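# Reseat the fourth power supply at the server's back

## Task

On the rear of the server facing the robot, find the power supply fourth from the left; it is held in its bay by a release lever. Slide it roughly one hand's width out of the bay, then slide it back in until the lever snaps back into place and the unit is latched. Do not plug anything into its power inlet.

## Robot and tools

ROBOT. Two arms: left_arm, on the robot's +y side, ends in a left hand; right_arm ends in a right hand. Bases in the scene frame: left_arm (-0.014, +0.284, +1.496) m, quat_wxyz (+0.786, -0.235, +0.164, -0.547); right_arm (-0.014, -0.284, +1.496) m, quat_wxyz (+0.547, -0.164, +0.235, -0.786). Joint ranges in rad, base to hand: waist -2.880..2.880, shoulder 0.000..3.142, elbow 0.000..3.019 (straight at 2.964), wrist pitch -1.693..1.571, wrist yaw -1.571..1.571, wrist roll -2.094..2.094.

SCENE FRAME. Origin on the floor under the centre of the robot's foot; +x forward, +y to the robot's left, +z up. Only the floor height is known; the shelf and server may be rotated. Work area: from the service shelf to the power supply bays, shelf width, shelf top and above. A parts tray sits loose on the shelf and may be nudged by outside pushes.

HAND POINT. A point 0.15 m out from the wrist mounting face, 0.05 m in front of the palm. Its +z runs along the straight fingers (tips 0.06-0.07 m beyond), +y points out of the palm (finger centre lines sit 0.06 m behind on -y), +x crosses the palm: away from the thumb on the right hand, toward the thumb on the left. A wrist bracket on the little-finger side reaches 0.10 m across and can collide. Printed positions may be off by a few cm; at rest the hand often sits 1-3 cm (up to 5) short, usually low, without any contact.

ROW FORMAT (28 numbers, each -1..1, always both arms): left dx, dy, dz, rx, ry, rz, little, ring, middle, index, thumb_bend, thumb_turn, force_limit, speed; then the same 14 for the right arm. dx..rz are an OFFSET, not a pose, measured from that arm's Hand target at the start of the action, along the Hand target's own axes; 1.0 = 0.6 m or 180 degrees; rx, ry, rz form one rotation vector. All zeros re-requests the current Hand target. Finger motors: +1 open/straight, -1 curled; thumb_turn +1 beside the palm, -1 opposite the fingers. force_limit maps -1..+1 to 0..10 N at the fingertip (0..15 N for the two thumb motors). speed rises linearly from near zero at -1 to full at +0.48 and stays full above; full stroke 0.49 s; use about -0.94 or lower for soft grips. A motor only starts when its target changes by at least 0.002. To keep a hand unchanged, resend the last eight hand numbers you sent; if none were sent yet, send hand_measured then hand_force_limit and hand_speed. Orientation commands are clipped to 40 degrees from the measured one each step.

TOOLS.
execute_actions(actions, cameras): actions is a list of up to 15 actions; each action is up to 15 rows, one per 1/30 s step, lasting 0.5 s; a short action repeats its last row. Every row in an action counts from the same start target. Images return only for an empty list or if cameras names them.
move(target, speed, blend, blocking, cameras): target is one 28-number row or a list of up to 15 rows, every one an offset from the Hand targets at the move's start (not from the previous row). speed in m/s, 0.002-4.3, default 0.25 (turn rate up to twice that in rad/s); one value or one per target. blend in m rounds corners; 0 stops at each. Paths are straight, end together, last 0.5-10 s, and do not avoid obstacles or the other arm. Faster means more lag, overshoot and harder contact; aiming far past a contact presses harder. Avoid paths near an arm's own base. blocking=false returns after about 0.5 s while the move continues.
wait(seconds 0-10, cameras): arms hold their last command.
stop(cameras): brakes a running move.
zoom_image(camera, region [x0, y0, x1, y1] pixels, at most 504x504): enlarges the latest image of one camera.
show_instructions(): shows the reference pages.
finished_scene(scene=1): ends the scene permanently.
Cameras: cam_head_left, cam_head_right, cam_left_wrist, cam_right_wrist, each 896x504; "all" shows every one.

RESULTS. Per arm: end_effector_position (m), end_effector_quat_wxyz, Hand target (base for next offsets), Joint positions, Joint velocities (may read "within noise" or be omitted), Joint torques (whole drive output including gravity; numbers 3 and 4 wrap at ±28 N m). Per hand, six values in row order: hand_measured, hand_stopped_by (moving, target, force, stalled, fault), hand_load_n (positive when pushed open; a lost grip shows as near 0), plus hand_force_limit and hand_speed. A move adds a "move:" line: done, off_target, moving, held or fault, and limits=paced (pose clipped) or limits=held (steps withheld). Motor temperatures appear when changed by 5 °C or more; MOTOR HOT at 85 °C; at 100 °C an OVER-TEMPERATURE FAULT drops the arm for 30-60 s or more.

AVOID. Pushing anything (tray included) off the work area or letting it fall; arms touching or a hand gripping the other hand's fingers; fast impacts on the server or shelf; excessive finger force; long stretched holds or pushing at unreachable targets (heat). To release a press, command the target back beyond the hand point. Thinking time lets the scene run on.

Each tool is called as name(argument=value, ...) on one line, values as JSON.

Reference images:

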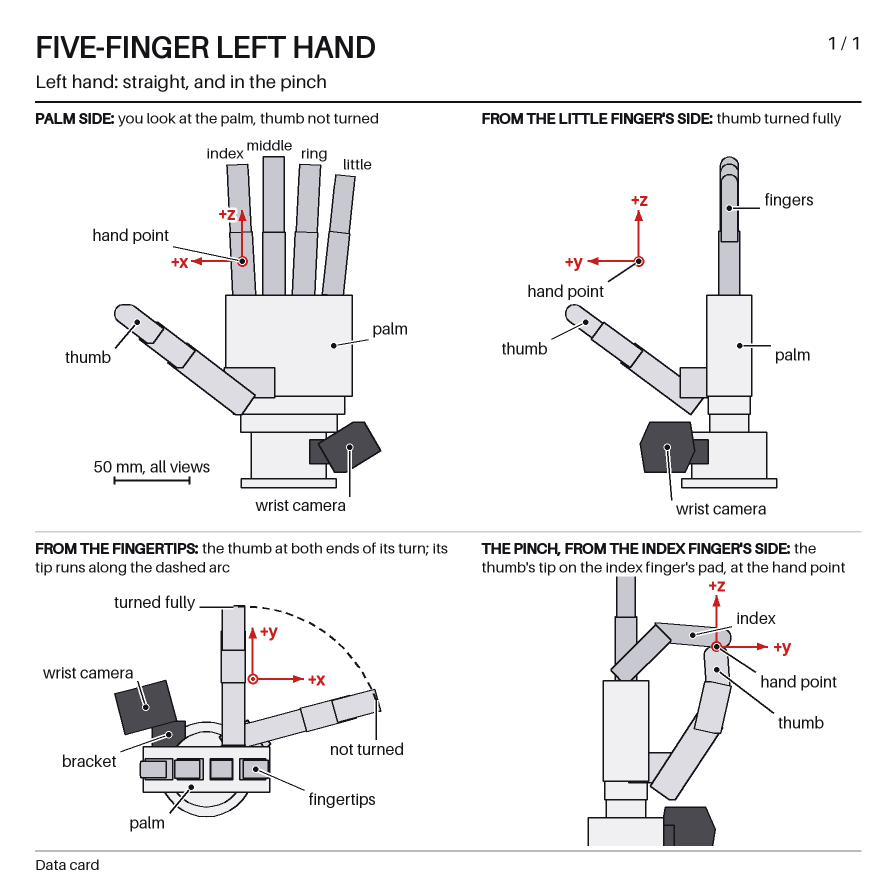

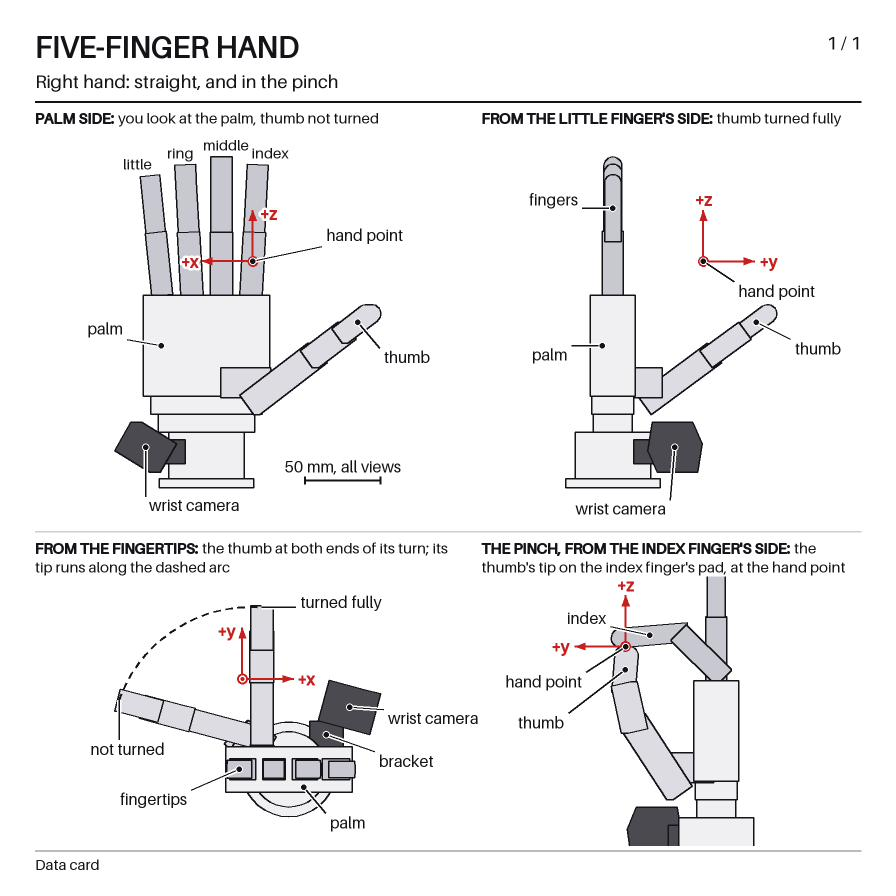

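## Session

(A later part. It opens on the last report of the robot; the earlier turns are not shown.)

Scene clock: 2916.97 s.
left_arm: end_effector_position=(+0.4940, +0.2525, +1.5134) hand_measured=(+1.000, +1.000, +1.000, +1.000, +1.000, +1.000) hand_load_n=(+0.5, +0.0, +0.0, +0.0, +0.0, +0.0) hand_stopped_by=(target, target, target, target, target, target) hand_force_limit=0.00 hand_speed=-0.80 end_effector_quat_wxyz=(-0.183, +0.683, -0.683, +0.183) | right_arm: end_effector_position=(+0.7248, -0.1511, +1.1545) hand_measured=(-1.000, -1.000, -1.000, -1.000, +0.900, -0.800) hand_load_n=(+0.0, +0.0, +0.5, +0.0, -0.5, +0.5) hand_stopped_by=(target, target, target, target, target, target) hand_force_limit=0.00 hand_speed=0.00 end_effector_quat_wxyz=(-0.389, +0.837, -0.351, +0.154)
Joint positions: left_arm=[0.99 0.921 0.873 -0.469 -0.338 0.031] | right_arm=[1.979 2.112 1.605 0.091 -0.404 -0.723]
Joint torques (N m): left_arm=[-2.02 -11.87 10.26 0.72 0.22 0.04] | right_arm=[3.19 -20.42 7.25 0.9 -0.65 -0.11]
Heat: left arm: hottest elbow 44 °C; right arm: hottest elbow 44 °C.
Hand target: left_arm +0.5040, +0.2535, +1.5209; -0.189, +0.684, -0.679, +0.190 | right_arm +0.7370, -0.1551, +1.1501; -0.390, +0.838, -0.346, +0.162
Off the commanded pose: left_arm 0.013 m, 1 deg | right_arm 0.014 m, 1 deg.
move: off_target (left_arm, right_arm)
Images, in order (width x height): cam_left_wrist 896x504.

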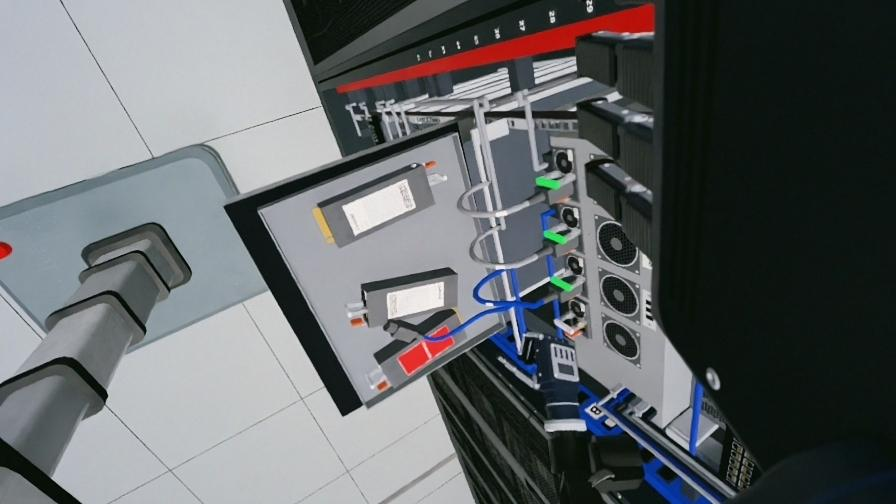

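move(target=[[0,0,0,0,0,0,1,1,1,1,1,1,0,-0.8,-0.0589,-0.0379,0.0451,0,0,0,-1,-1,-1,-1,0.9,-0.8,0.0,0.0]], speed=0.1, cameras=["cam_left_wrist"])

zoom_image(camera="cam_left_wrist", region=[520, 280, 620, 380])

Scene clock: 2920.57 s.
left_arm: end_effector_position=(+0.4940, +0.2525, +1.5134) hand_measured=(+1.000, +1.000, +1.000, +1.000, +1.000, +1.000) hand_load_n=(+0.0, +0.0, +0.0, +0.0, -0.5, -0.5) hand_stopped_by=(target, target, target, target, target, target) hand_force_limit=0.00 hand_speed=-0.80 end_effector_quat_wxyz=(-0.183, +0.683, -0.683, +0.183) | right_arm: end_effector_position=(+0.7256, -0.1512, +1.1477) hand_measured=(-1.000, -1.000, -1.000, -1.000, +0.900, -0.800) hand_load_n=(+0.0, +0.0, +0.0, +0.0, +0.0, +0.0) hand_stopped_by=(target, target, target, target, target, target) hand_force_limit=0.00 hand_speed=0.00 end_effector_quat_wxyz=(-0.371, +0.840, -0.361, +0.163)
Joint positions: left_arm=[0.99 0.921 0.873 -0.469 -0.338 0.031] | right_arm=[1.989 2.122 1.608 0.099 -0.349 -0.717]
Joint torques (N m): left_arm=[-1.85 -11.99 10.52 0.87 0.25 -0.01] | right_arm=[7.53 -19.43 7.35 1.69 -0.26 0.15]
Heat: left arm: hottest elbow 44 °C; right arm: hottest elbow 44 °C.
Hand target: left_arm +0.5040, +0.2535, +1.5209; -0.189, +0.684, -0.679, +0.190 | right_arm +0.7369, -0.1052, +1.1499; -0.390, +0.838, -0.347, +0.162
Off the commanded pose: left_arm 0.013 m, 1 deg | right_arm 0.048 m, 3 deg.
move: off_target (left_arm, right_arm)
Images, in order (width x height): cam_left_wrist 896x504.

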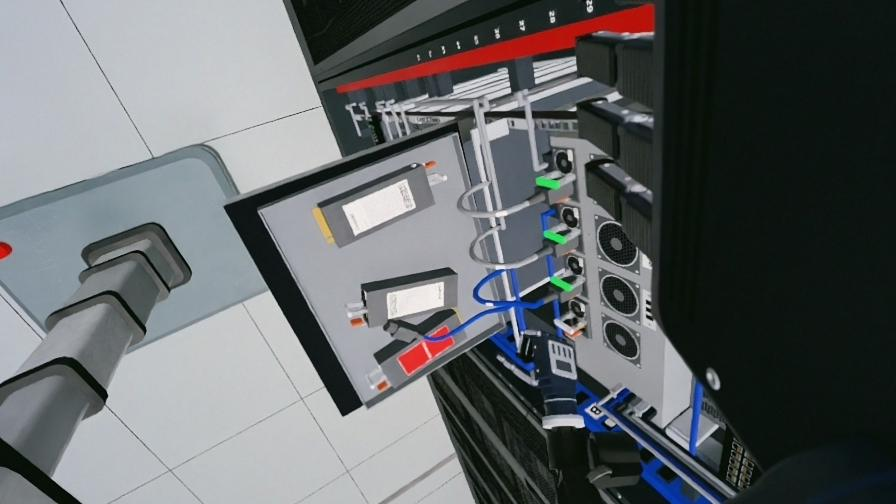

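Scaled by 5.040 from the camera's 896x504 image, which has a finer 1280x720 frame.

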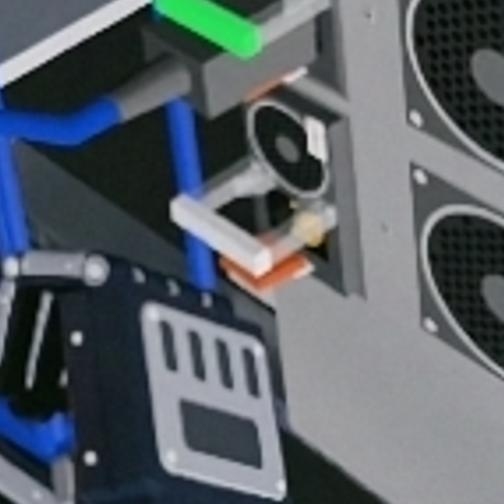

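move(target=[[0,0,0,0,0,0,1,1,1,1,1,1,0,-0.8,-0.03,-0.02,0.02,0,0,0,-1,-1,-1,-1,0.9,-0.8,0.0,0.0]], speed=0.1, cameras=["cam_left_wrist"])

zoom_image(camera="cam_left_wrist", region=[520, 280, 620, 380])

Scene clock: 2924.43 s.
left_arm: end_effector_position=(+0.4940, +0.2525, +1.5134) hand_measured=(+1.000, +1.000, +1.000, +1.000, +1.000, +1.000) hand_load_n=(+0.0, +0.0, +0.0, +0.0, +0.0, +0.0) hand_stopped_by=(target, target, target, target, target, target) hand_force_limit=0.00 hand_speed=-0.80 end_effector_quat_wxyz=(-0.183, +0.683, -0.683, +0.183) | right_arm: end_effector_position=(+0.7287, -0.1549, +1.1454) hand_measured=(-1.000, -1.000, -1.000, -1.000, +0.900, -0.800) hand_load_n=(+0.0, +0.0, +0.0, +0.0, +0.0, +0.0) hand_stopped_by=(target, target, target, target, target, target) hand_force_limit=0.00 hand_speed=0.00 end_effector_quat_wxyz=(-0.361, +0.838, -0.371, +0.172)
Joint positions: left_arm=[0.99 0.921 0.873 -0.469 -0.338 0.031] | right_arm=[1.99 2.125 1.61 0.111 -0.317 -0.703]
Joint torques (N m): left_arm=[-2.08 -12.1 10.35 0.75 0.24 0] | right_arm=[10.17 -19.25 7.06 1.62 -0.22 0.17]
Heat: left arm: hottest elbow 44 °C; right arm: hottest elbow 44 °C.
Hand target: left_arm +0.5040, +0.2535, +1.5209; -0.189, +0.684, -0.679, +0.190 | right_arm +0.7362, -0.0805, +1.1513; -0.390, +0.838, -0.347, +0.162
Off the commanded pose: left_arm 0.013 m, 1 deg | right_arm 0.075 m, 5 deg.
move: off_target (left_arm, right_arm)
Images, in order (width x height): cam_left_wrist 896x504.

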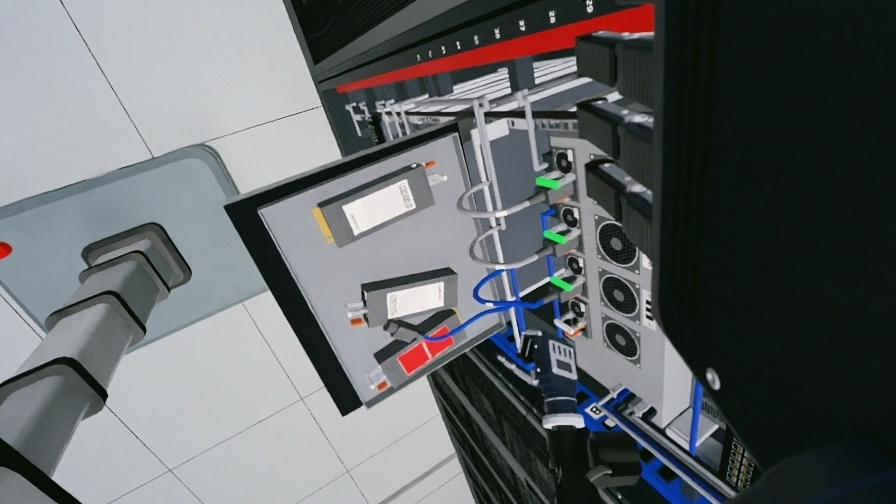

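Scaled by 5.040 from the camera's 896x504 image, which has a finer 1280x720 frame.

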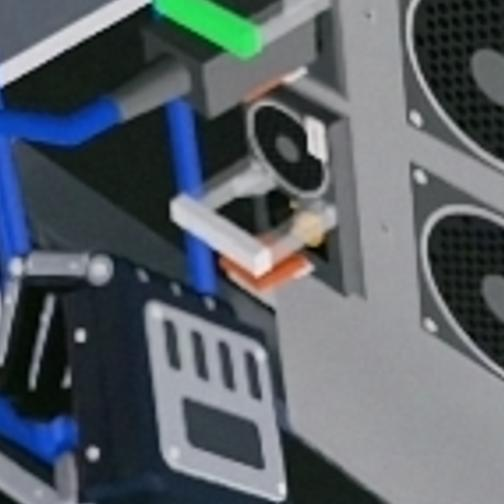

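move(target=[[0,0,0,0,0,0,1,1,1,1,1,1,0,-0.8,0.0943,0.0606,-0.0722,0,0,0,-1,-1,-1,-1,0.9,-0.8,0.0,0.0],[0,0,0,0,0,0,1,1,1,1,1,1,0,-0.8,0.0,0.0,0.0,0,0,0,-1,-1,-1,-1,0.9,-0.8,0.0,0.0]], speed=[0.15,0.12], cameras=["cam_left_wrist"])

zoom_image(camera="cam_left_wrist", region=[520, 280, 620, 380])

Scene clock: 2933.53 s.
left_arm: end_effector_position=(+0.4940, +0.2525, +1.5134) hand_measured=(+1.000, +1.000, +1.000, +1.000, +1.000, +1.000) hand_load_n=(+0.0, +0.0, +0.0, +0.0, +0.0, +0.0) hand_stopped_by=(target, target, target, target, target, target) hand_force_limit=0.00 hand_speed=-0.80 end_effector_quat_wxyz=(-0.183, +0.683, -0.683, +0.183) | right_arm: end_effector_position=(+0.7269, -0.1548, +1.1424) hand_measured=(-1.000, -1.000, -1.000, -1.000, +0.900, -0.800) hand_load_n=(-0.5, +0.0, +0.0, +0.0, +0.0, +0.0) hand_stopped_by=(target, target, target, target, target, target) hand_force_limit=0.00 hand_speed=0.00 end_effector_quat_wxyz=(-0.360, +0.839, -0.372, +0.169)
Joint positions: left_arm=[0.99 0.921 0.873 -0.469 -0.338 0.031] | right_arm=[1.989 2.13 1.612 0.108 -0.318 -0.703]
Joint torques (N m): left_arm=[-2.08 -11.99 10.32 0.77 0.22 0] | right_arm=[10.46 -19.43 6.82 1.61 -0.23 0.14]
Heat: left arm: hottest elbow 44 °C; right arm: hottest elbow 44 °C.
Hand target: left_arm +0.5040, +0.2535, +1.5209; -0.189, +0.684, -0.679, +0.190 | right_arm +0.7362, -0.0805, +1.1513; -0.390, +0.838, -0.346, +0.162
Off the commanded pose: left_arm 0.013 m, 1 deg | right_arm 0.075 m, 5 deg.
move: off_target (left_arm, right_arm)
Images, in order (width x height): cam_left_wrist 896x504.

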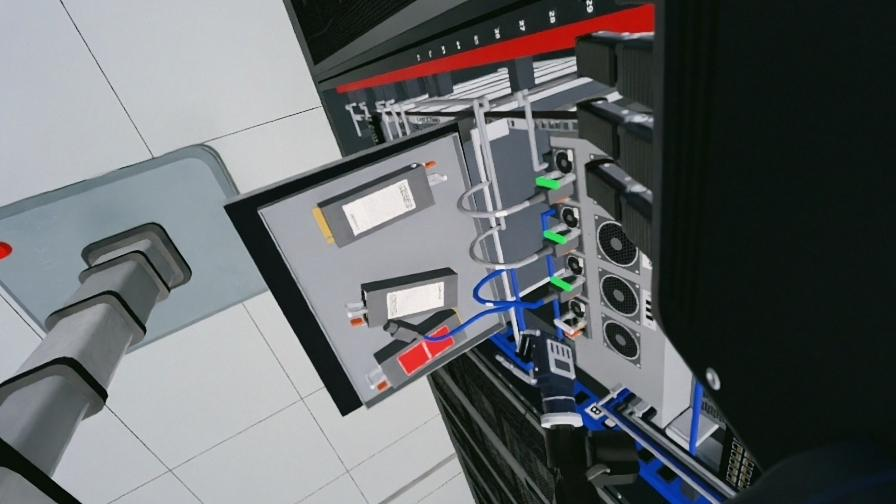

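Scaled by 5.040 from the camera's 896x504 image, which has a finer 1280x720 frame.

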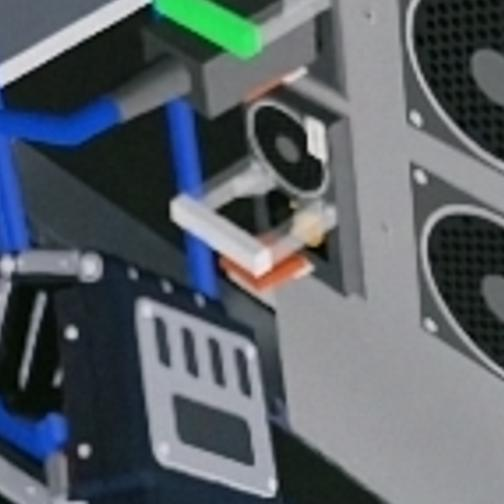

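move(target=[[0,0,0,0,0,0,1,1,1,1,1,1,0,-0.8,0.0931,0.0675,-0.0987,0,0,0,-1,-1,-1,-1,0.9,-0.8,0.0,0.0],[0,0,0,0,0,0,1,1,1,1,1,1,0,-0.8,0.0224,0.0221,-0.0445,0,0,0,-1,-1,-1,-1,0.9,-0.8,0.0,0.0]], speed=[0.15,0.12], cameras=["cam_left_wrist","cam_head_left","cam_head_right"])

zoom_image(camera="cam_left_wrist", region=[520, 280, 620, 380])

zoom_image(camera="cam_head_left", region=[460, 270, 660, 410])

Scene clock: 2943.80 s.
left_arm: end_effector_position=(+0.4940, +0.2525, +1.5134) hand_measured=(+1.000, +1.000, +1.000, +1.000, +1.000, +1.000) hand_load_n=(+0.0, +0.0, +0.0, +0.0, +0.0, +0.0) hand_stopped_by=(target, target, target, target, target, target) hand_force_limit=0.00 hand_speed=-0.80 end_effector_quat_wxyz=(-0.183, +0.683, -0.683, +0.183) | right_arm: end_effector_position=(+0.7191, -0.1460, +1.1457) hand_measured=(-1.000, -1.000, -1.000, -1.000, +0.900, -0.800) hand_load_n=(+0.0, +0.5, +0.0, +0.0, +0.0, +0.0) hand_stopped_by=(target, target, target, target, target, target) hand_force_limit=0.00 hand_speed=0.00 end_effector_quat_wxyz=(-0.373, +0.841, -0.358, +0.161)
Joint positions: left_arm=[0.99 0.921 0.873 -0.469 -0.338 0.031] | right_arm=[1.994 2.122 1.591 0.114 -0.352 -0.719]
Joint torques (N m): left_arm=[-1.9 -11.81 10.33 0.79 0.24 0.01] | right_arm=[7.3 -21.83 4.93 1.69 -0.27 0.15]
Heat: left arm: hottest elbow 44 °C; right arm: hottest elbow 44 °C.
Hand target: left_arm +0.5040, +0.2535, +1.5209; -0.189, +0.684, -0.679, +0.190 | right_arm +0.7252, -0.1106, +1.1584; -0.390, +0.838, -0.347, +0.162
Off the commanded pose: left_arm 0.013 m, 1 deg | right_arm 0.038 m, 2 deg.
move: off_target (left_arm, right_arm)
Images, in order (width x height): cam_head_left 896x504, cam_head_right 896x504, cam_left_wrist 896x504.

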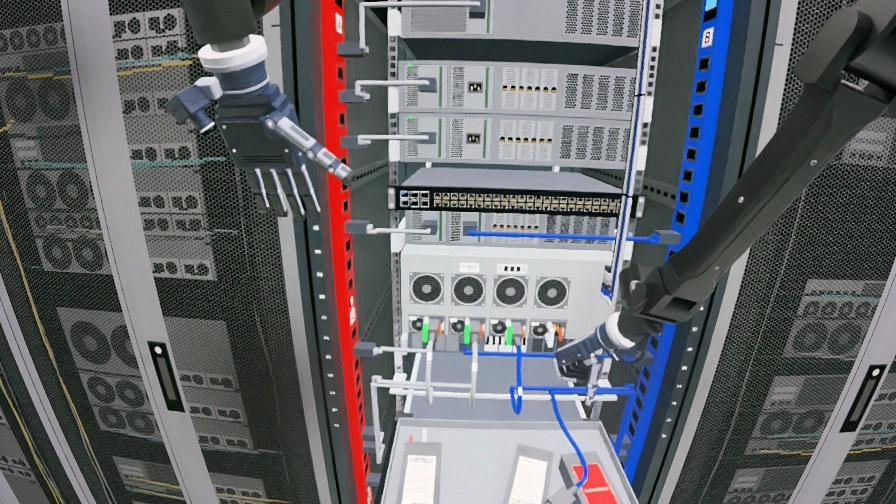

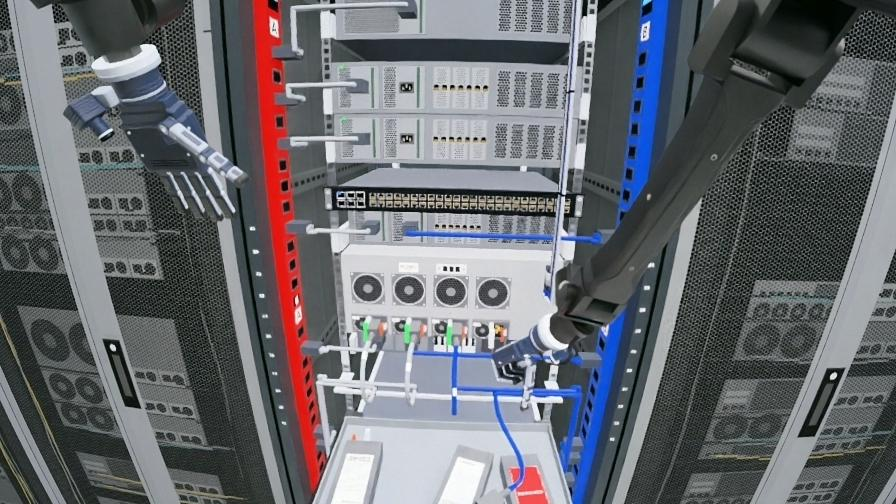

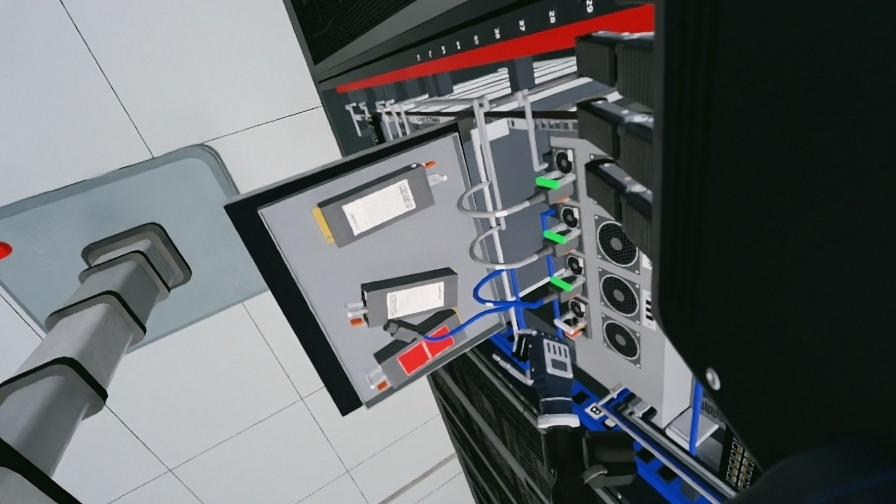

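Scaled by 5.040 from the camera's 896x504 image, which has a finer 1280x720 frame.

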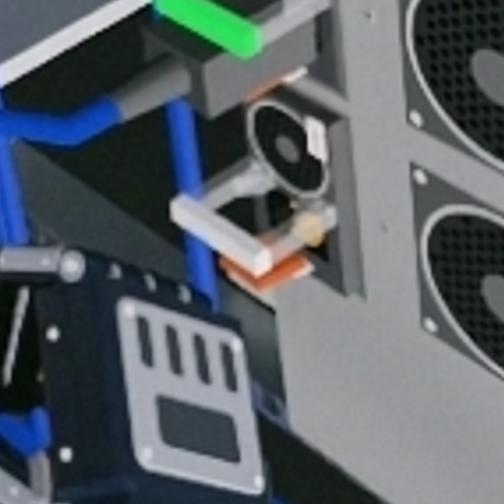

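Scaled by 2.520 from the camera's 896x504 image, which has a finer 1280x720 frame.

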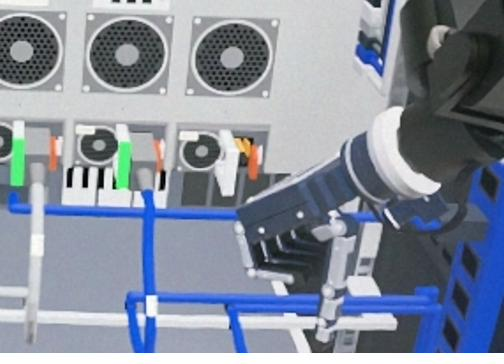

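execute_actions(actions=[])

Scene clock: 2991.50 s.
left_arm: end_effector_position=(+0.4940, +0.2525, +1.5134) hand_measured=(+1.000, +1.000, +1.000, +1.000, +1.000, +1.000) hand_load_n=(+0.0, +0.0, +0.0, +0.0, -0.5, +0.0) hand_stopped_by=(target, target, target, target, target, target) hand_force_limit=0.00 hand_speed=-0.80 end_effector_quat_wxyz=(-0.183, +0.683, -0.683, +0.183) | right_arm: end_effector_position=(+0.7191, -0.1460, +1.1457) hand_measured=(-1.000, -1.000, -1.000, -1.000, +0.900, -0.800) hand_load_n=(+0.0, +0.0, +0.0, +0.0, +0.0, +0.0) hand_stopped_by=(target, target, target, target, target, target) hand_force_limit=0.00 hand_speed=0.00 end_effector_quat_wxyz=(-0.373, +0.841, -0.358, +0.161)
Joint positions: left_arm=[0.99 0.921 0.873 -0.469 -0.338 0.031] | right_arm=[1.994 2.122 1.591 0.114 -0.352 -0.718]
Joint velocities: within noise
Joint torques (N m): left_arm=[-2.14 -12.34 10.43 0.92 0.21 0.04] | right_arm=[7.24 -22.07 4.89 1.66 -0.25 0.16]
Motor temperatures (°C): left_arm=[20 28 44 20 22 22] | right_arm=[23 36 43 22 24 21]
Heat: left arm: hottest elbow 44 °C; right arm: hottest elbow 43 °C.
Hand target: left_arm +0.5040, +0.2535, +1.5209; -0.189, +0.684, -0.679, +0.190 | right_arm +0.7253, -0.1106, +1.1584; -0.390, +0.838, -0.347, +0.162
Off the commanded pose: left_arm 0.013 m, 1 deg | right_arm 0.038 m, 2 deg.

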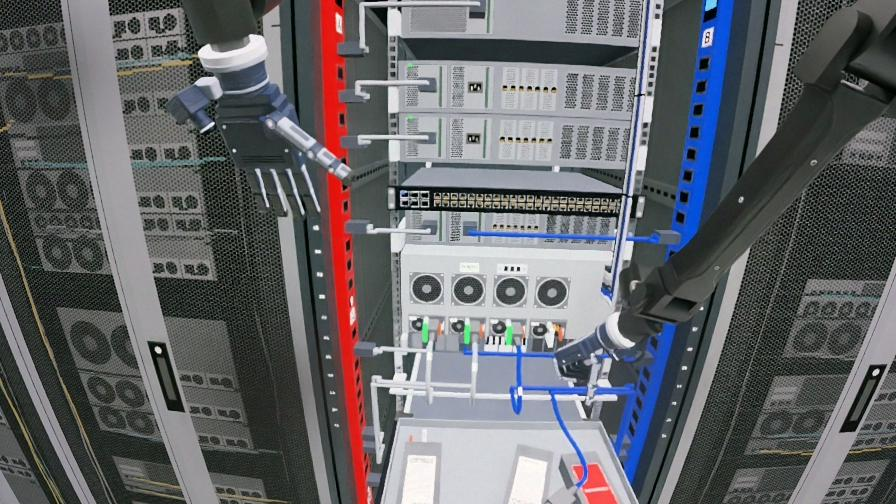

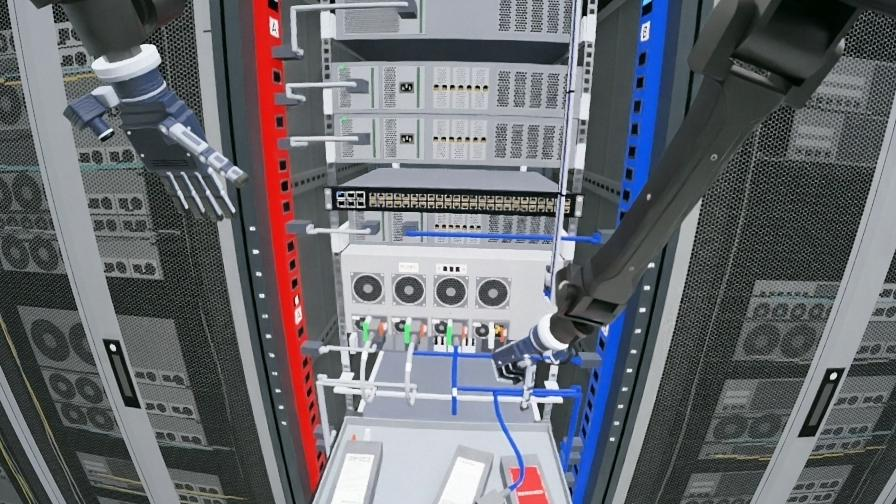

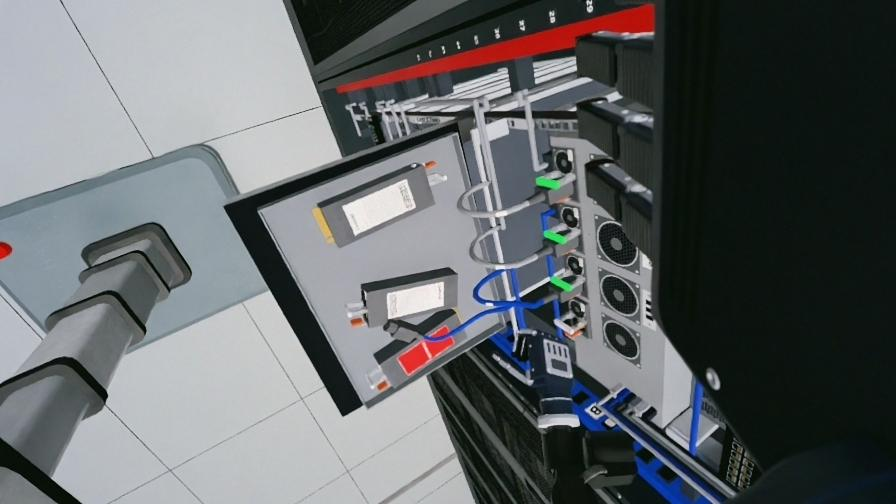

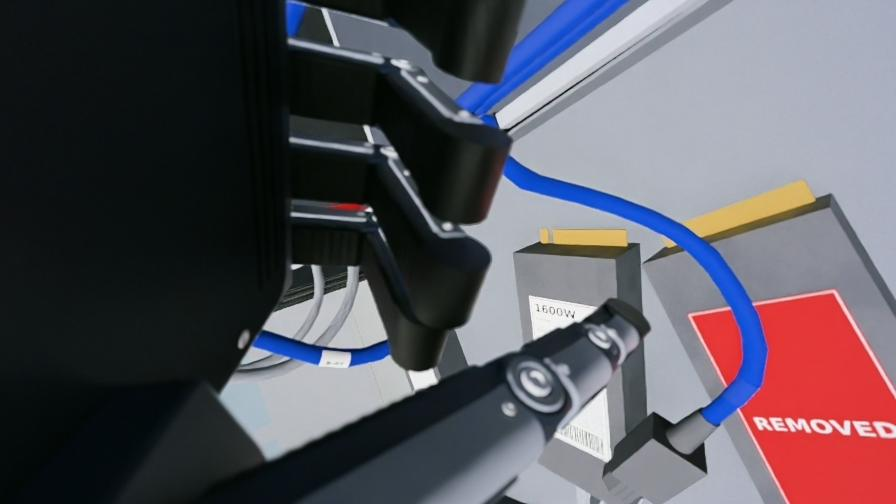

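zoom_image(camera="cam_left_wrist", region=[500, 270, 620, 390])

zoom_image(camera="cam_head_left", region=[470, 290, 630, 400])

Scaled by 4.200 from the camera's 896x504 image, which has a finer 1280x720 frame.

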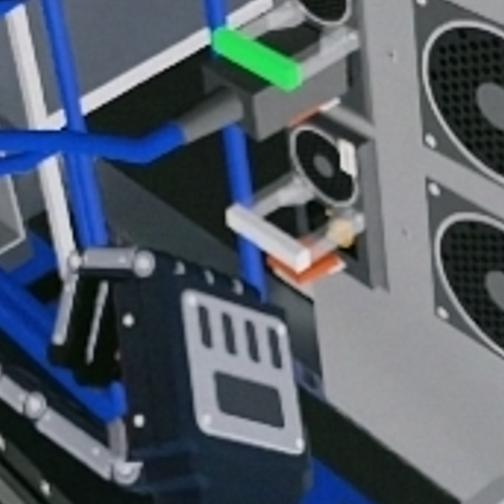

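Scaled by 3.150 from the camera's 896x504 image, which has a finer 1280x720 frame.

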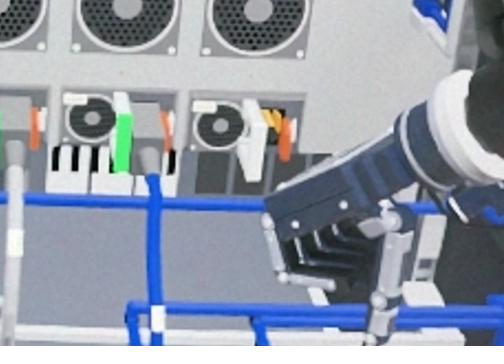

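move(target=[[0,0,0,0,0,0,1,1,1,1,1,1,0,-0.8,-0.0884,-0.0166,-0.0062,0,0,0,-1,-1,-1,-1,0.9,-0.8,0.0,0.0]], speed=0.06, cameras=["cam_left_wrist"])

Scene clock: 3005.83 s.
left_arm: end_effector_position=(+0.4940, +0.2525, +1.5134) hand_measured=(+1.000, +1.000, +1.000, +1.000, +1.000, +1.000) hand_load_n=(+0.0, +0.0, +0.0, +0.0, +0.0, +0.0) hand_stopped_by=(target, target, target, target, target, target) hand_force_limit=0.00 hand_speed=-0.80 end_effector_quat_wxyz=(-0.183, +0.683, -0.683, +0.183) | right_arm: end_effector_position=(+0.6792, -0.0774, +1.1486) hand_measured=(-1.000, -1.000, -1.000, -1.000, +0.900, -0.800) hand_load_n=(+0.0, +0.0, +0.0, +0.0, +0.0, +0.0) hand_stopped_by=(target, target, target, target, target, target) hand_force_limit=0.00 hand_speed=0.00 end_effector_quat_wxyz=(-0.380, +0.844, -0.348, +0.150)
Joint positions: left_arm=[0.99 0.921 0.873 -0.469 -0.338 0.031] | right_arm=[2.091 2.118 1.494 0.202 -0.291 -0.692]
Joint torques (N m): left_arm=[-1.79 -12.57 10.33 0.8 0.2 0.02] | right_arm=[5.6 -23.06 3.28 1.77 -0.3 0.17]
Heat: left arm: hottest elbow 44 °C; right arm: hottest elbow 42 °C.
Hand target: left_arm +0.5040, +0.2535, +1.5209; -0.189, +0.684, -0.679, +0.190 | right_arm +0.6902, -0.0704, +1.1685; -0.390, +0.838, -0.346, +0.162
Off the commanded pose: left_arm 0.013 m, 1 deg | right_arm 0.024 m, 2 deg.
move: off_target (left_arm, right_arm)
Images, in order (width x height): cam_left_wrist 896x504.

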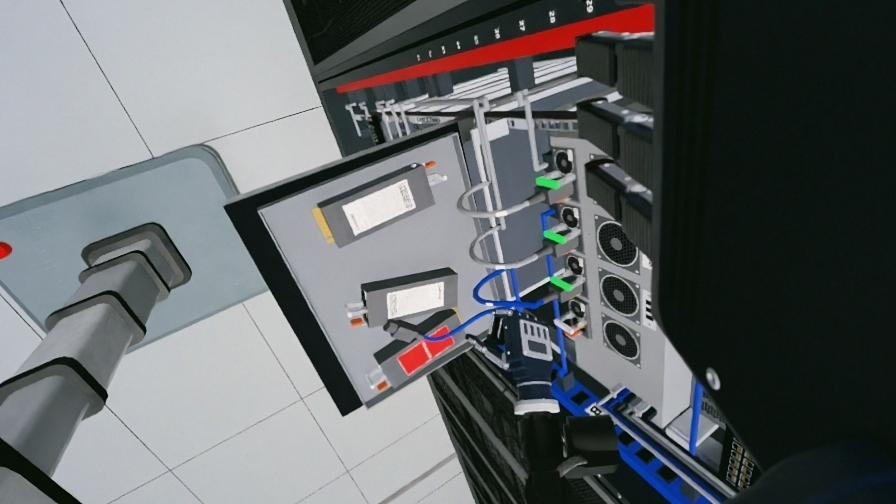

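move(target=[[0,0,0,0,0,0,1,1,1,1,1,1,0,-0.8,0.0884,0.0289,-0.0604,0,0,0,-1,-1,-1,-1,0.9,-0.8,0.0,0.0]], speed=0.06, cameras=["cam_left_wrist"])

Scene clock: 3015.10 s.
left_arm: end_effector_position=(+0.4940, +0.2525, +1.5134) hand_measured=(+1.000, +1.000, +1.000, +1.000, +1.000, +1.000) hand_load_n=(+0.0, +0.0, +0.0, +0.0, +0.0, +0.0) hand_stopped_by=(target, target, target, target, target, target) hand_force_limit=0.00 hand_speed=-0.80 end_effector_quat_wxyz=(-0.183, +0.683, -0.683, +0.183) | right_arm: end_effector_position=(+0.6936, -0.1249, +1.1664) hand_measured=(-1.000, -1.000, -1.000, -1.000, +0.900, -0.800) hand_load_n=(+0.0, +0.0, +0.0, +0.0, +0.0, +0.0) hand_stopped_by=(target, target, target, target, target, target) hand_force_limit=0.00 hand_speed=0.00 end_effector_quat_wxyz=(-0.390, +0.837, -0.350, +0.153)
Joint positions: left_arm=[0.99 0.921 0.873 -0.469 -0.338 0.031] | right_arm=[2.021 2.062 1.482 0.169 -0.369 -0.706]
Joint torques (N m): left_arm=[-1.67 -11.93 10.28 0.83 0.21 0.03] | right_arm=[3.31 -23.3 3.47 0.81 -0.64 -0.08]
Heat: left arm: hottest elbow 44 °C; right arm: hottest elbow 41 °C.
Hand target: left_arm +0.5040, +0.2535, +1.5209; -0.189, +0.684, -0.679, +0.190 | right_arm +0.7002, -0.1353, +1.1785; -0.390, +0.838, -0.347, +0.162
Off the commanded pose: left_arm 0.013 m, 1 deg | right_arm 0.017 m, 1 deg.
move: off_target (left_arm, right_arm)
Images, in order (width x height): cam_left_wrist 896x504.

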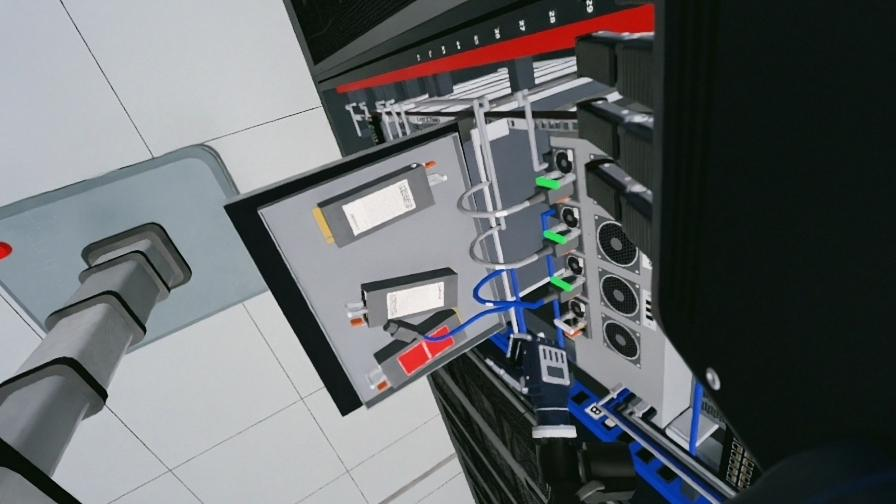

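move(target=[[0,0,0,0,0,0,1,1,1,1,1,1,0,-0.8,0.0023,-0.03,0.0487,0,0,0,-1,-1,-1,-1,0.9,-0.8,0.0,0.0]], speed=0.05, cameras=["cam_left_wrist"])

zoom_image(camera="cam_left_wrist", region=[500, 280, 620, 400])

Scene clock: 3020.07 s.
left_arm: end_effector_position=(+0.4940, +0.2525, +1.5134) hand_measured=(+1.000, +1.000, +1.000, +1.000, +1.000, +1.000) hand_load_n=(+0.0, +0.0, +0.0, +0.0, +0.0, +0.0) hand_stopped_by=(target, target, target, target, target, target) hand_force_limit=0.00 hand_speed=-0.80 end_effector_quat_wxyz=(-0.183, +0.683, -0.683, +0.183) | right_arm: end_effector_position=(+0.7121, -0.1269, +1.1732) hand_measured=(-1.000, -1.000, -1.000, -1.000, +0.900, -0.800) hand_load_n=(+0.5, +0.0, +0.0, +0.0, +0.0, +0.0) hand_stopped_by=(target, target, target, target, target, target) hand_force_limit=0.00 hand_speed=0.00 end_effector_quat_wxyz=(-0.384, +0.839, -0.352, +0.159)
Joint positions: left_arm=[0.99 0.921 0.873 -0.469 -0.338 0.031] | right_arm=[2.025 2.065 1.534 0.123 -0.348 -0.706]
Joint torques (N m): left_arm=[-2.55 -12.4 10.39 0.79 0.24 0.01] | right_arm=[5.01 -19.66 7.43 0.92 -0.27 0.03]
Heat: left arm: hottest elbow 44 °C; right arm: hottest elbow 41 °C.
Hand target: left_arm +0.5040, +0.2535, +1.5209; -0.189, +0.684, -0.679, +0.190 | right_arm +0.7252, -0.1125, +1.1735; -0.390, +0.838, -0.347, +0.162
Off the commanded pose: left_arm 0.013 m, 1 deg | right_arm 0.020 m, 1 deg.
move: off_target (left_arm, right_arm)
Images, in order (width x height): cam_left_wrist 896x504.

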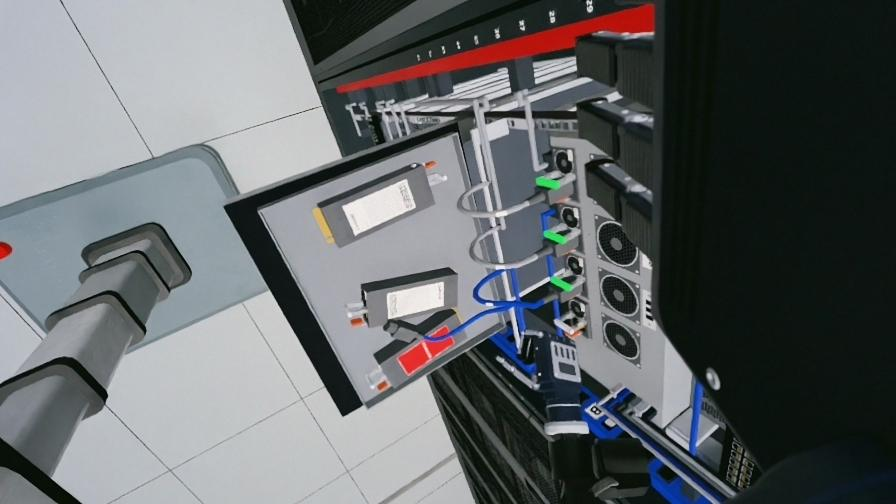

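Scaled by 4.200 from the camera's 896x504 image, which has a finer 1280x720 frame.

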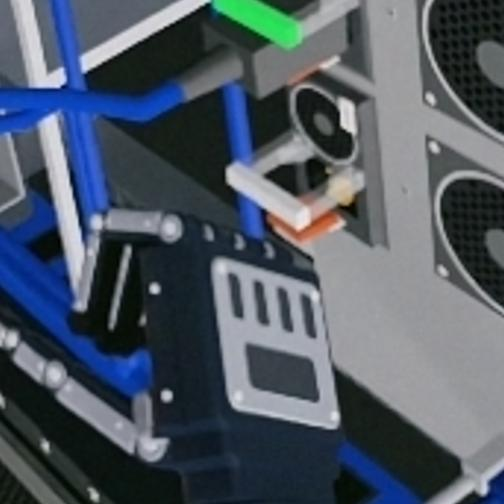

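move(target=[[0,0,0,0,0,0,1,1,1,1,1,1,0,-0.8,-0.0035,0.0356,-0.0424,-0.0667,0,0,-1,-1,-1,-1,0.9,-0.8,0.0,0.0]], speed=0.06)

Scene clock: 3062.90 s.
left_arm: end_effector_position=(+0.4940, +0.2525, +1.5134) hand_measured=(+1.000, +1.000, +1.000, +1.000, +1.000, +1.000) hand_load_n=(+0.0, +0.0, +0.0, +0.0, -0.5, -0.5) hand_stopped_by=(target, target, target, target, target, target) hand_force_limit=0.00 hand_speed=-0.80 end_effector_quat_wxyz=(-0.183, +0.683, -0.683, +0.183) | right_arm: end_effector_position=(+0.6731, -0.1408, +1.1543) hand_measured=(-1.000, -1.000, -1.000, -1.000, +0.900, -0.800) hand_load_n=(+0.0, +0.0, +0.0, +0.0, +0.0, +0.0) hand_stopped_by=(target, target, target, target, target, target) hand_force_limit=0.00 hand_speed=0.00 end_effector_quat_wxyz=(-0.290, +0.875, -0.373, +0.104)
Joint positions: left_arm=[0.99 0.921 0.873 -0.469 -0.338 0.031] | right_arm=[2.042 2.065 1.557 -0.091 -0.197 -0.73]
Joint torques (N m): left_arm=[-1.9 -12.04 10.41 0.69 0.23 0] | right_arm=[4.89 -23.12 7.01 0.51 -0.19 -0.07]
Heat: left arm: hottest elbow 44 °C; right arm: hottest elbow 43 °C.
Hand target: left_arm +0.5040, +0.2535, +1.5209; -0.189, +0.684, -0.679, +0.190 | right_arm +0.7002, -0.1343, +1.1736; -0.300, +0.874, -0.361, +0.125
Off the commanded pose: left_arm 0.013 m, 1 deg | right_arm 0.034 m, 3 deg.
move: off_target (left_arm, right_arm)

move(target=[[0,0,0,0,0,0,1,1,1,1,1,1,0,-0.8,0.0130,-0.0388,0.0058,0,0,0,-1,-1,-1,-1,0.9,-0.8,0.0,0.0]], speed=0.05, cameras=["cam_left_wrist"])

zoom_image(camera="cam_left_wrist", region=[500, 280, 620, 400])

Scene clock: 3067.67 s.
left_arm: end_effector_position=(+0.4940, +0.2525, +1.5134) hand_measured=(+1.000, +1.000, +1.000, +1.000, +1.000, +1.000) hand_load_n=(+0.0, +0.0, +0.0, +0.0, +0.0, +0.0) hand_stopped_by=(target, target, target, target, target, target) hand_force_limit=0.00 hand_speed=-0.80 end_effector_quat_wxyz=(-0.183, +0.683, -0.683, +0.183) | right_arm: end_effector_position=(+0.6691, -0.1414, +1.1556) hand_measured=(-1.000, -1.000, -1.000, -1.000, +0.900, -0.800) hand_load_n=(+0.0, +0.0, +0.0, +0.0, +0.0, +0.0) hand_stopped_by=(target, target, target, target, target, target) hand_force_limit=0.00 hand_speed=0.00 end_effector_quat_wxyz=(-0.279, +0.880, -0.374, +0.091)
Joint positions: left_arm=[0.99 0.921 0.873 -0.469 -0.338 0.031] | right_arm=[2.045 2.065 1.574 -0.143 -0.184 -0.73]
Joint torques (N m): left_arm=[-2.84 -11.87 10.35 0.88 0.22 0.01] | right_arm=[6.48 -22.59 10.02 0.5 -0.16 0.01]
Heat: left arm: hottest elbow 44 °C; right arm: hottest elbow 43 °C.
Hand target: left_arm +0.5040, +0.2535, +1.5209; -0.189, +0.684, -0.679, +0.190 | right_arm +0.7204, -0.1254, +1.1852; -0.300, +0.874, -0.362, +0.125
Off the commanded pose: left_arm 0.013 m, 1 deg | right_arm 0.061 m, 5 deg.
move: off_target (left_arm, right_arm)
Images, in order (width x height): cam_left_wrist 896x504.

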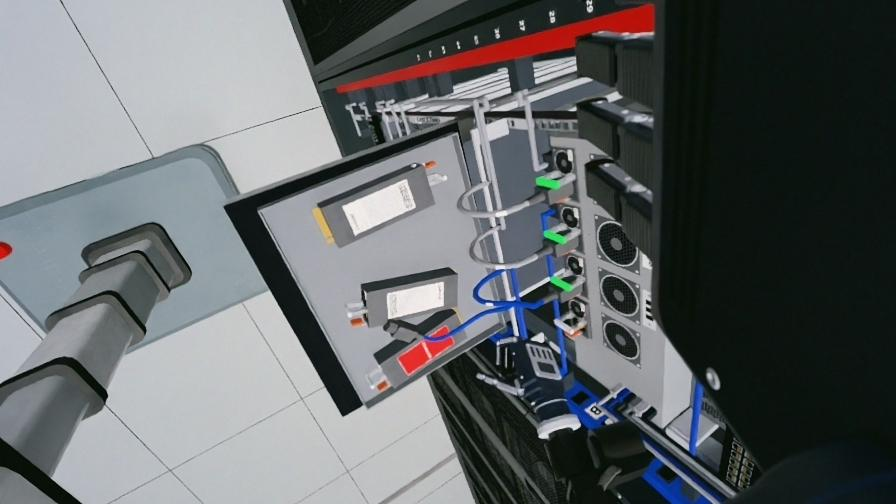

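Scaled by 4.200 from the camera's 896x504 image, which has a finer 1280x720 frame.

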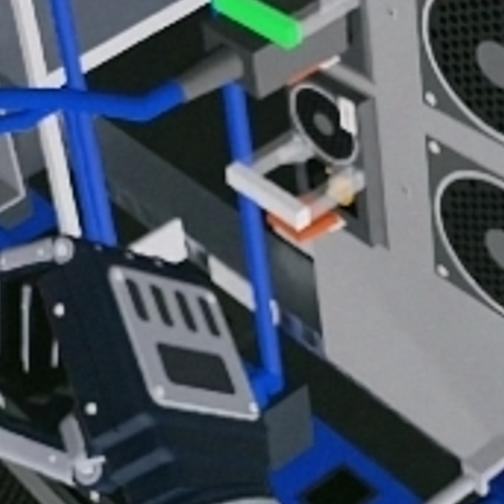

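wait(seconds=0.2, cameras=["cam_head_left", "cam_head_right", "cam_right_wrist"])

zoom_image(camera="cam_head_left", region=[490, 240, 710, 440])

zoom_image(camera="cam_head_right", region=[430, 240, 650, 440])

Scene clock: 3071.93 s.
left_arm: end_effector_position=(+0.4940, +0.2525, +1.5134) hand_measured=(+1.000, +1.000, +1.000, +1.000, +1.000, +1.000) hand_load_n=(+0.0, +0.0, +0.0, +0.0, +0.0, +0.0) hand_stopped_by=(target, target, target, target, target, target) hand_force_limit=0.00 hand_speed=-0.80 end_effector_quat_wxyz=(-0.183, +0.683, -0.683, +0.183) | right_arm: end_effector_position=(+0.6691, -0.1414, +1.1556) hand_measured=(-1.000, -1.000, -1.000, -1.000, +0.900, -0.800) hand_load_n=(+0.0, +0.0, +0.0, +0.0, +0.0, +0.0) hand_stopped_by=(target, target, target, target, target, target) hand_force_limit=0.00 hand_speed=0.00 end_effector_quat_wxyz=(-0.279, +0.880, -0.374, +0.091)
Joint positions: left_arm=[0.99 0.921 0.873 -0.469 -0.338 0.031] | right_arm=[2.045 2.065 1.574 -0.143 -0.184 -0.73]
Joint torques (N m): left_arm=[-1.79 -11.87 10.33 0.7 0.25 0] | right_arm=[6.3 -22.48 10 0.46 -0.17 0.02]
Heat: left arm: hottest elbow 44 °C; right arm: hottest elbow 44 °C.
Hand target: left_arm +0.5040, +0.2535, +1.5209; -0.189, +0.684, -0.679, +0.190 | right_arm +0.7204, -0.1254, +1.1852; -0.300, +0.874, -0.362, +0.125
Off the commanded pose: left_arm 0.013 m, 1 deg | right_arm 0.061 m, 5 deg.
wait: 0.20 s; at rest from the start
Images, in order (width x height): cam_head_left 896x504, cam_head_right 896x504, cam_right_wrist 896x504.

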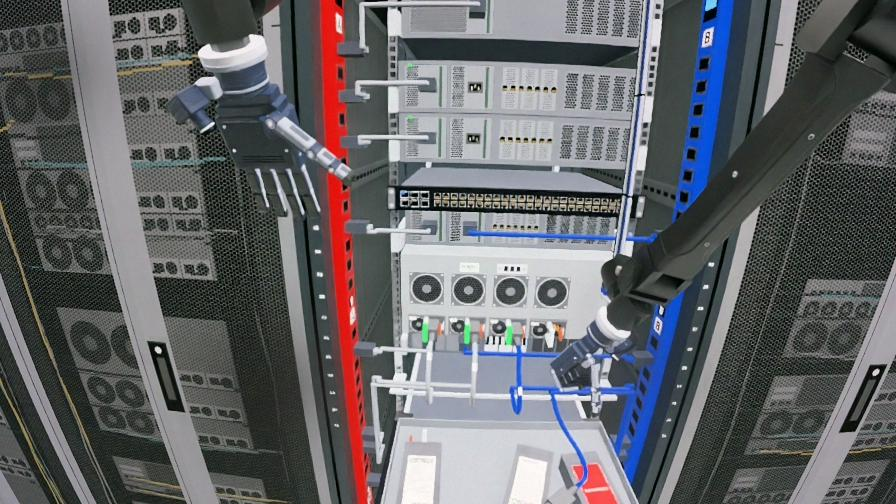

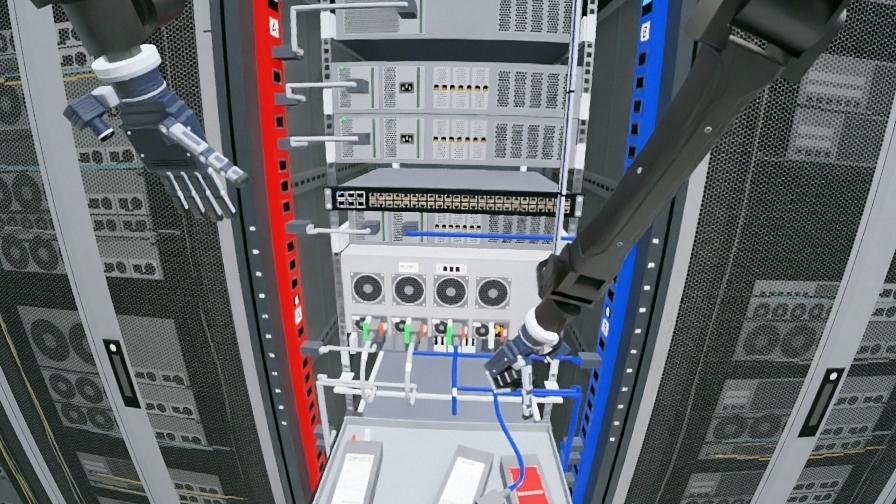

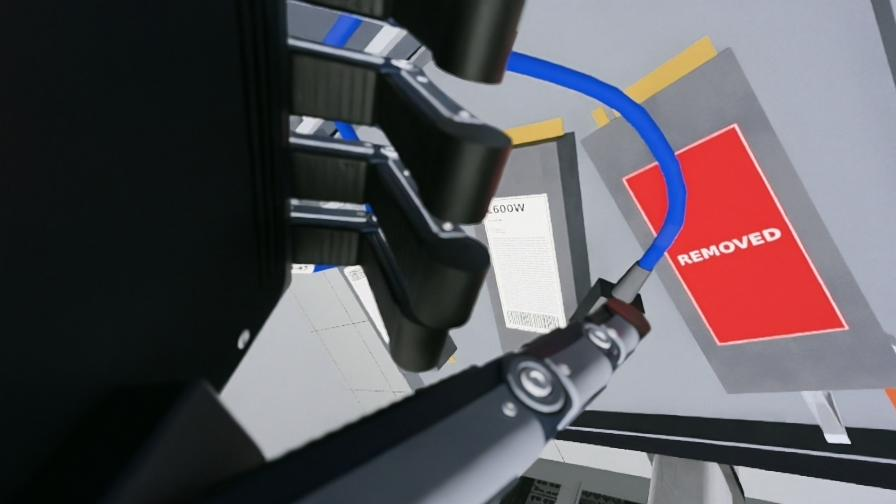

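Scaled by 2.291 from the camera's 896x504 image, which has a finer 1280x720 frame.

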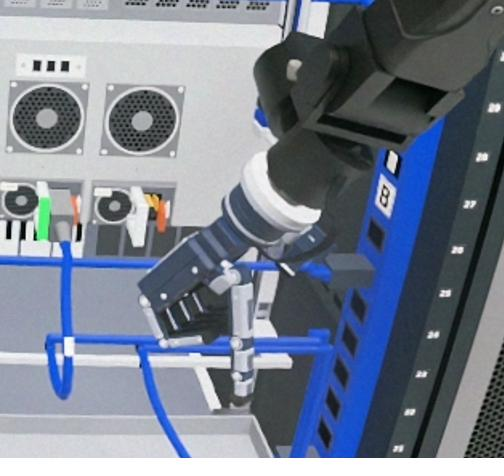

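Scaled by 2.291 from the camera's 896x504 image, which has a finer 1280x720 frame.

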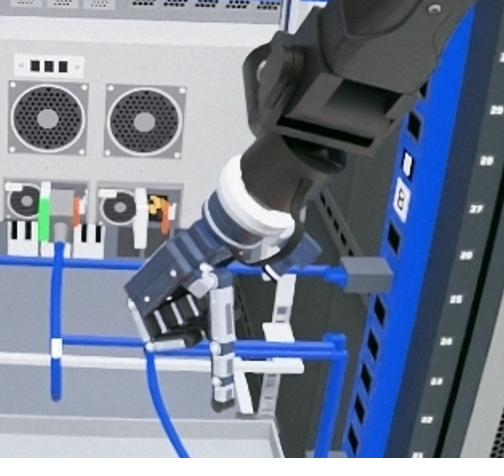

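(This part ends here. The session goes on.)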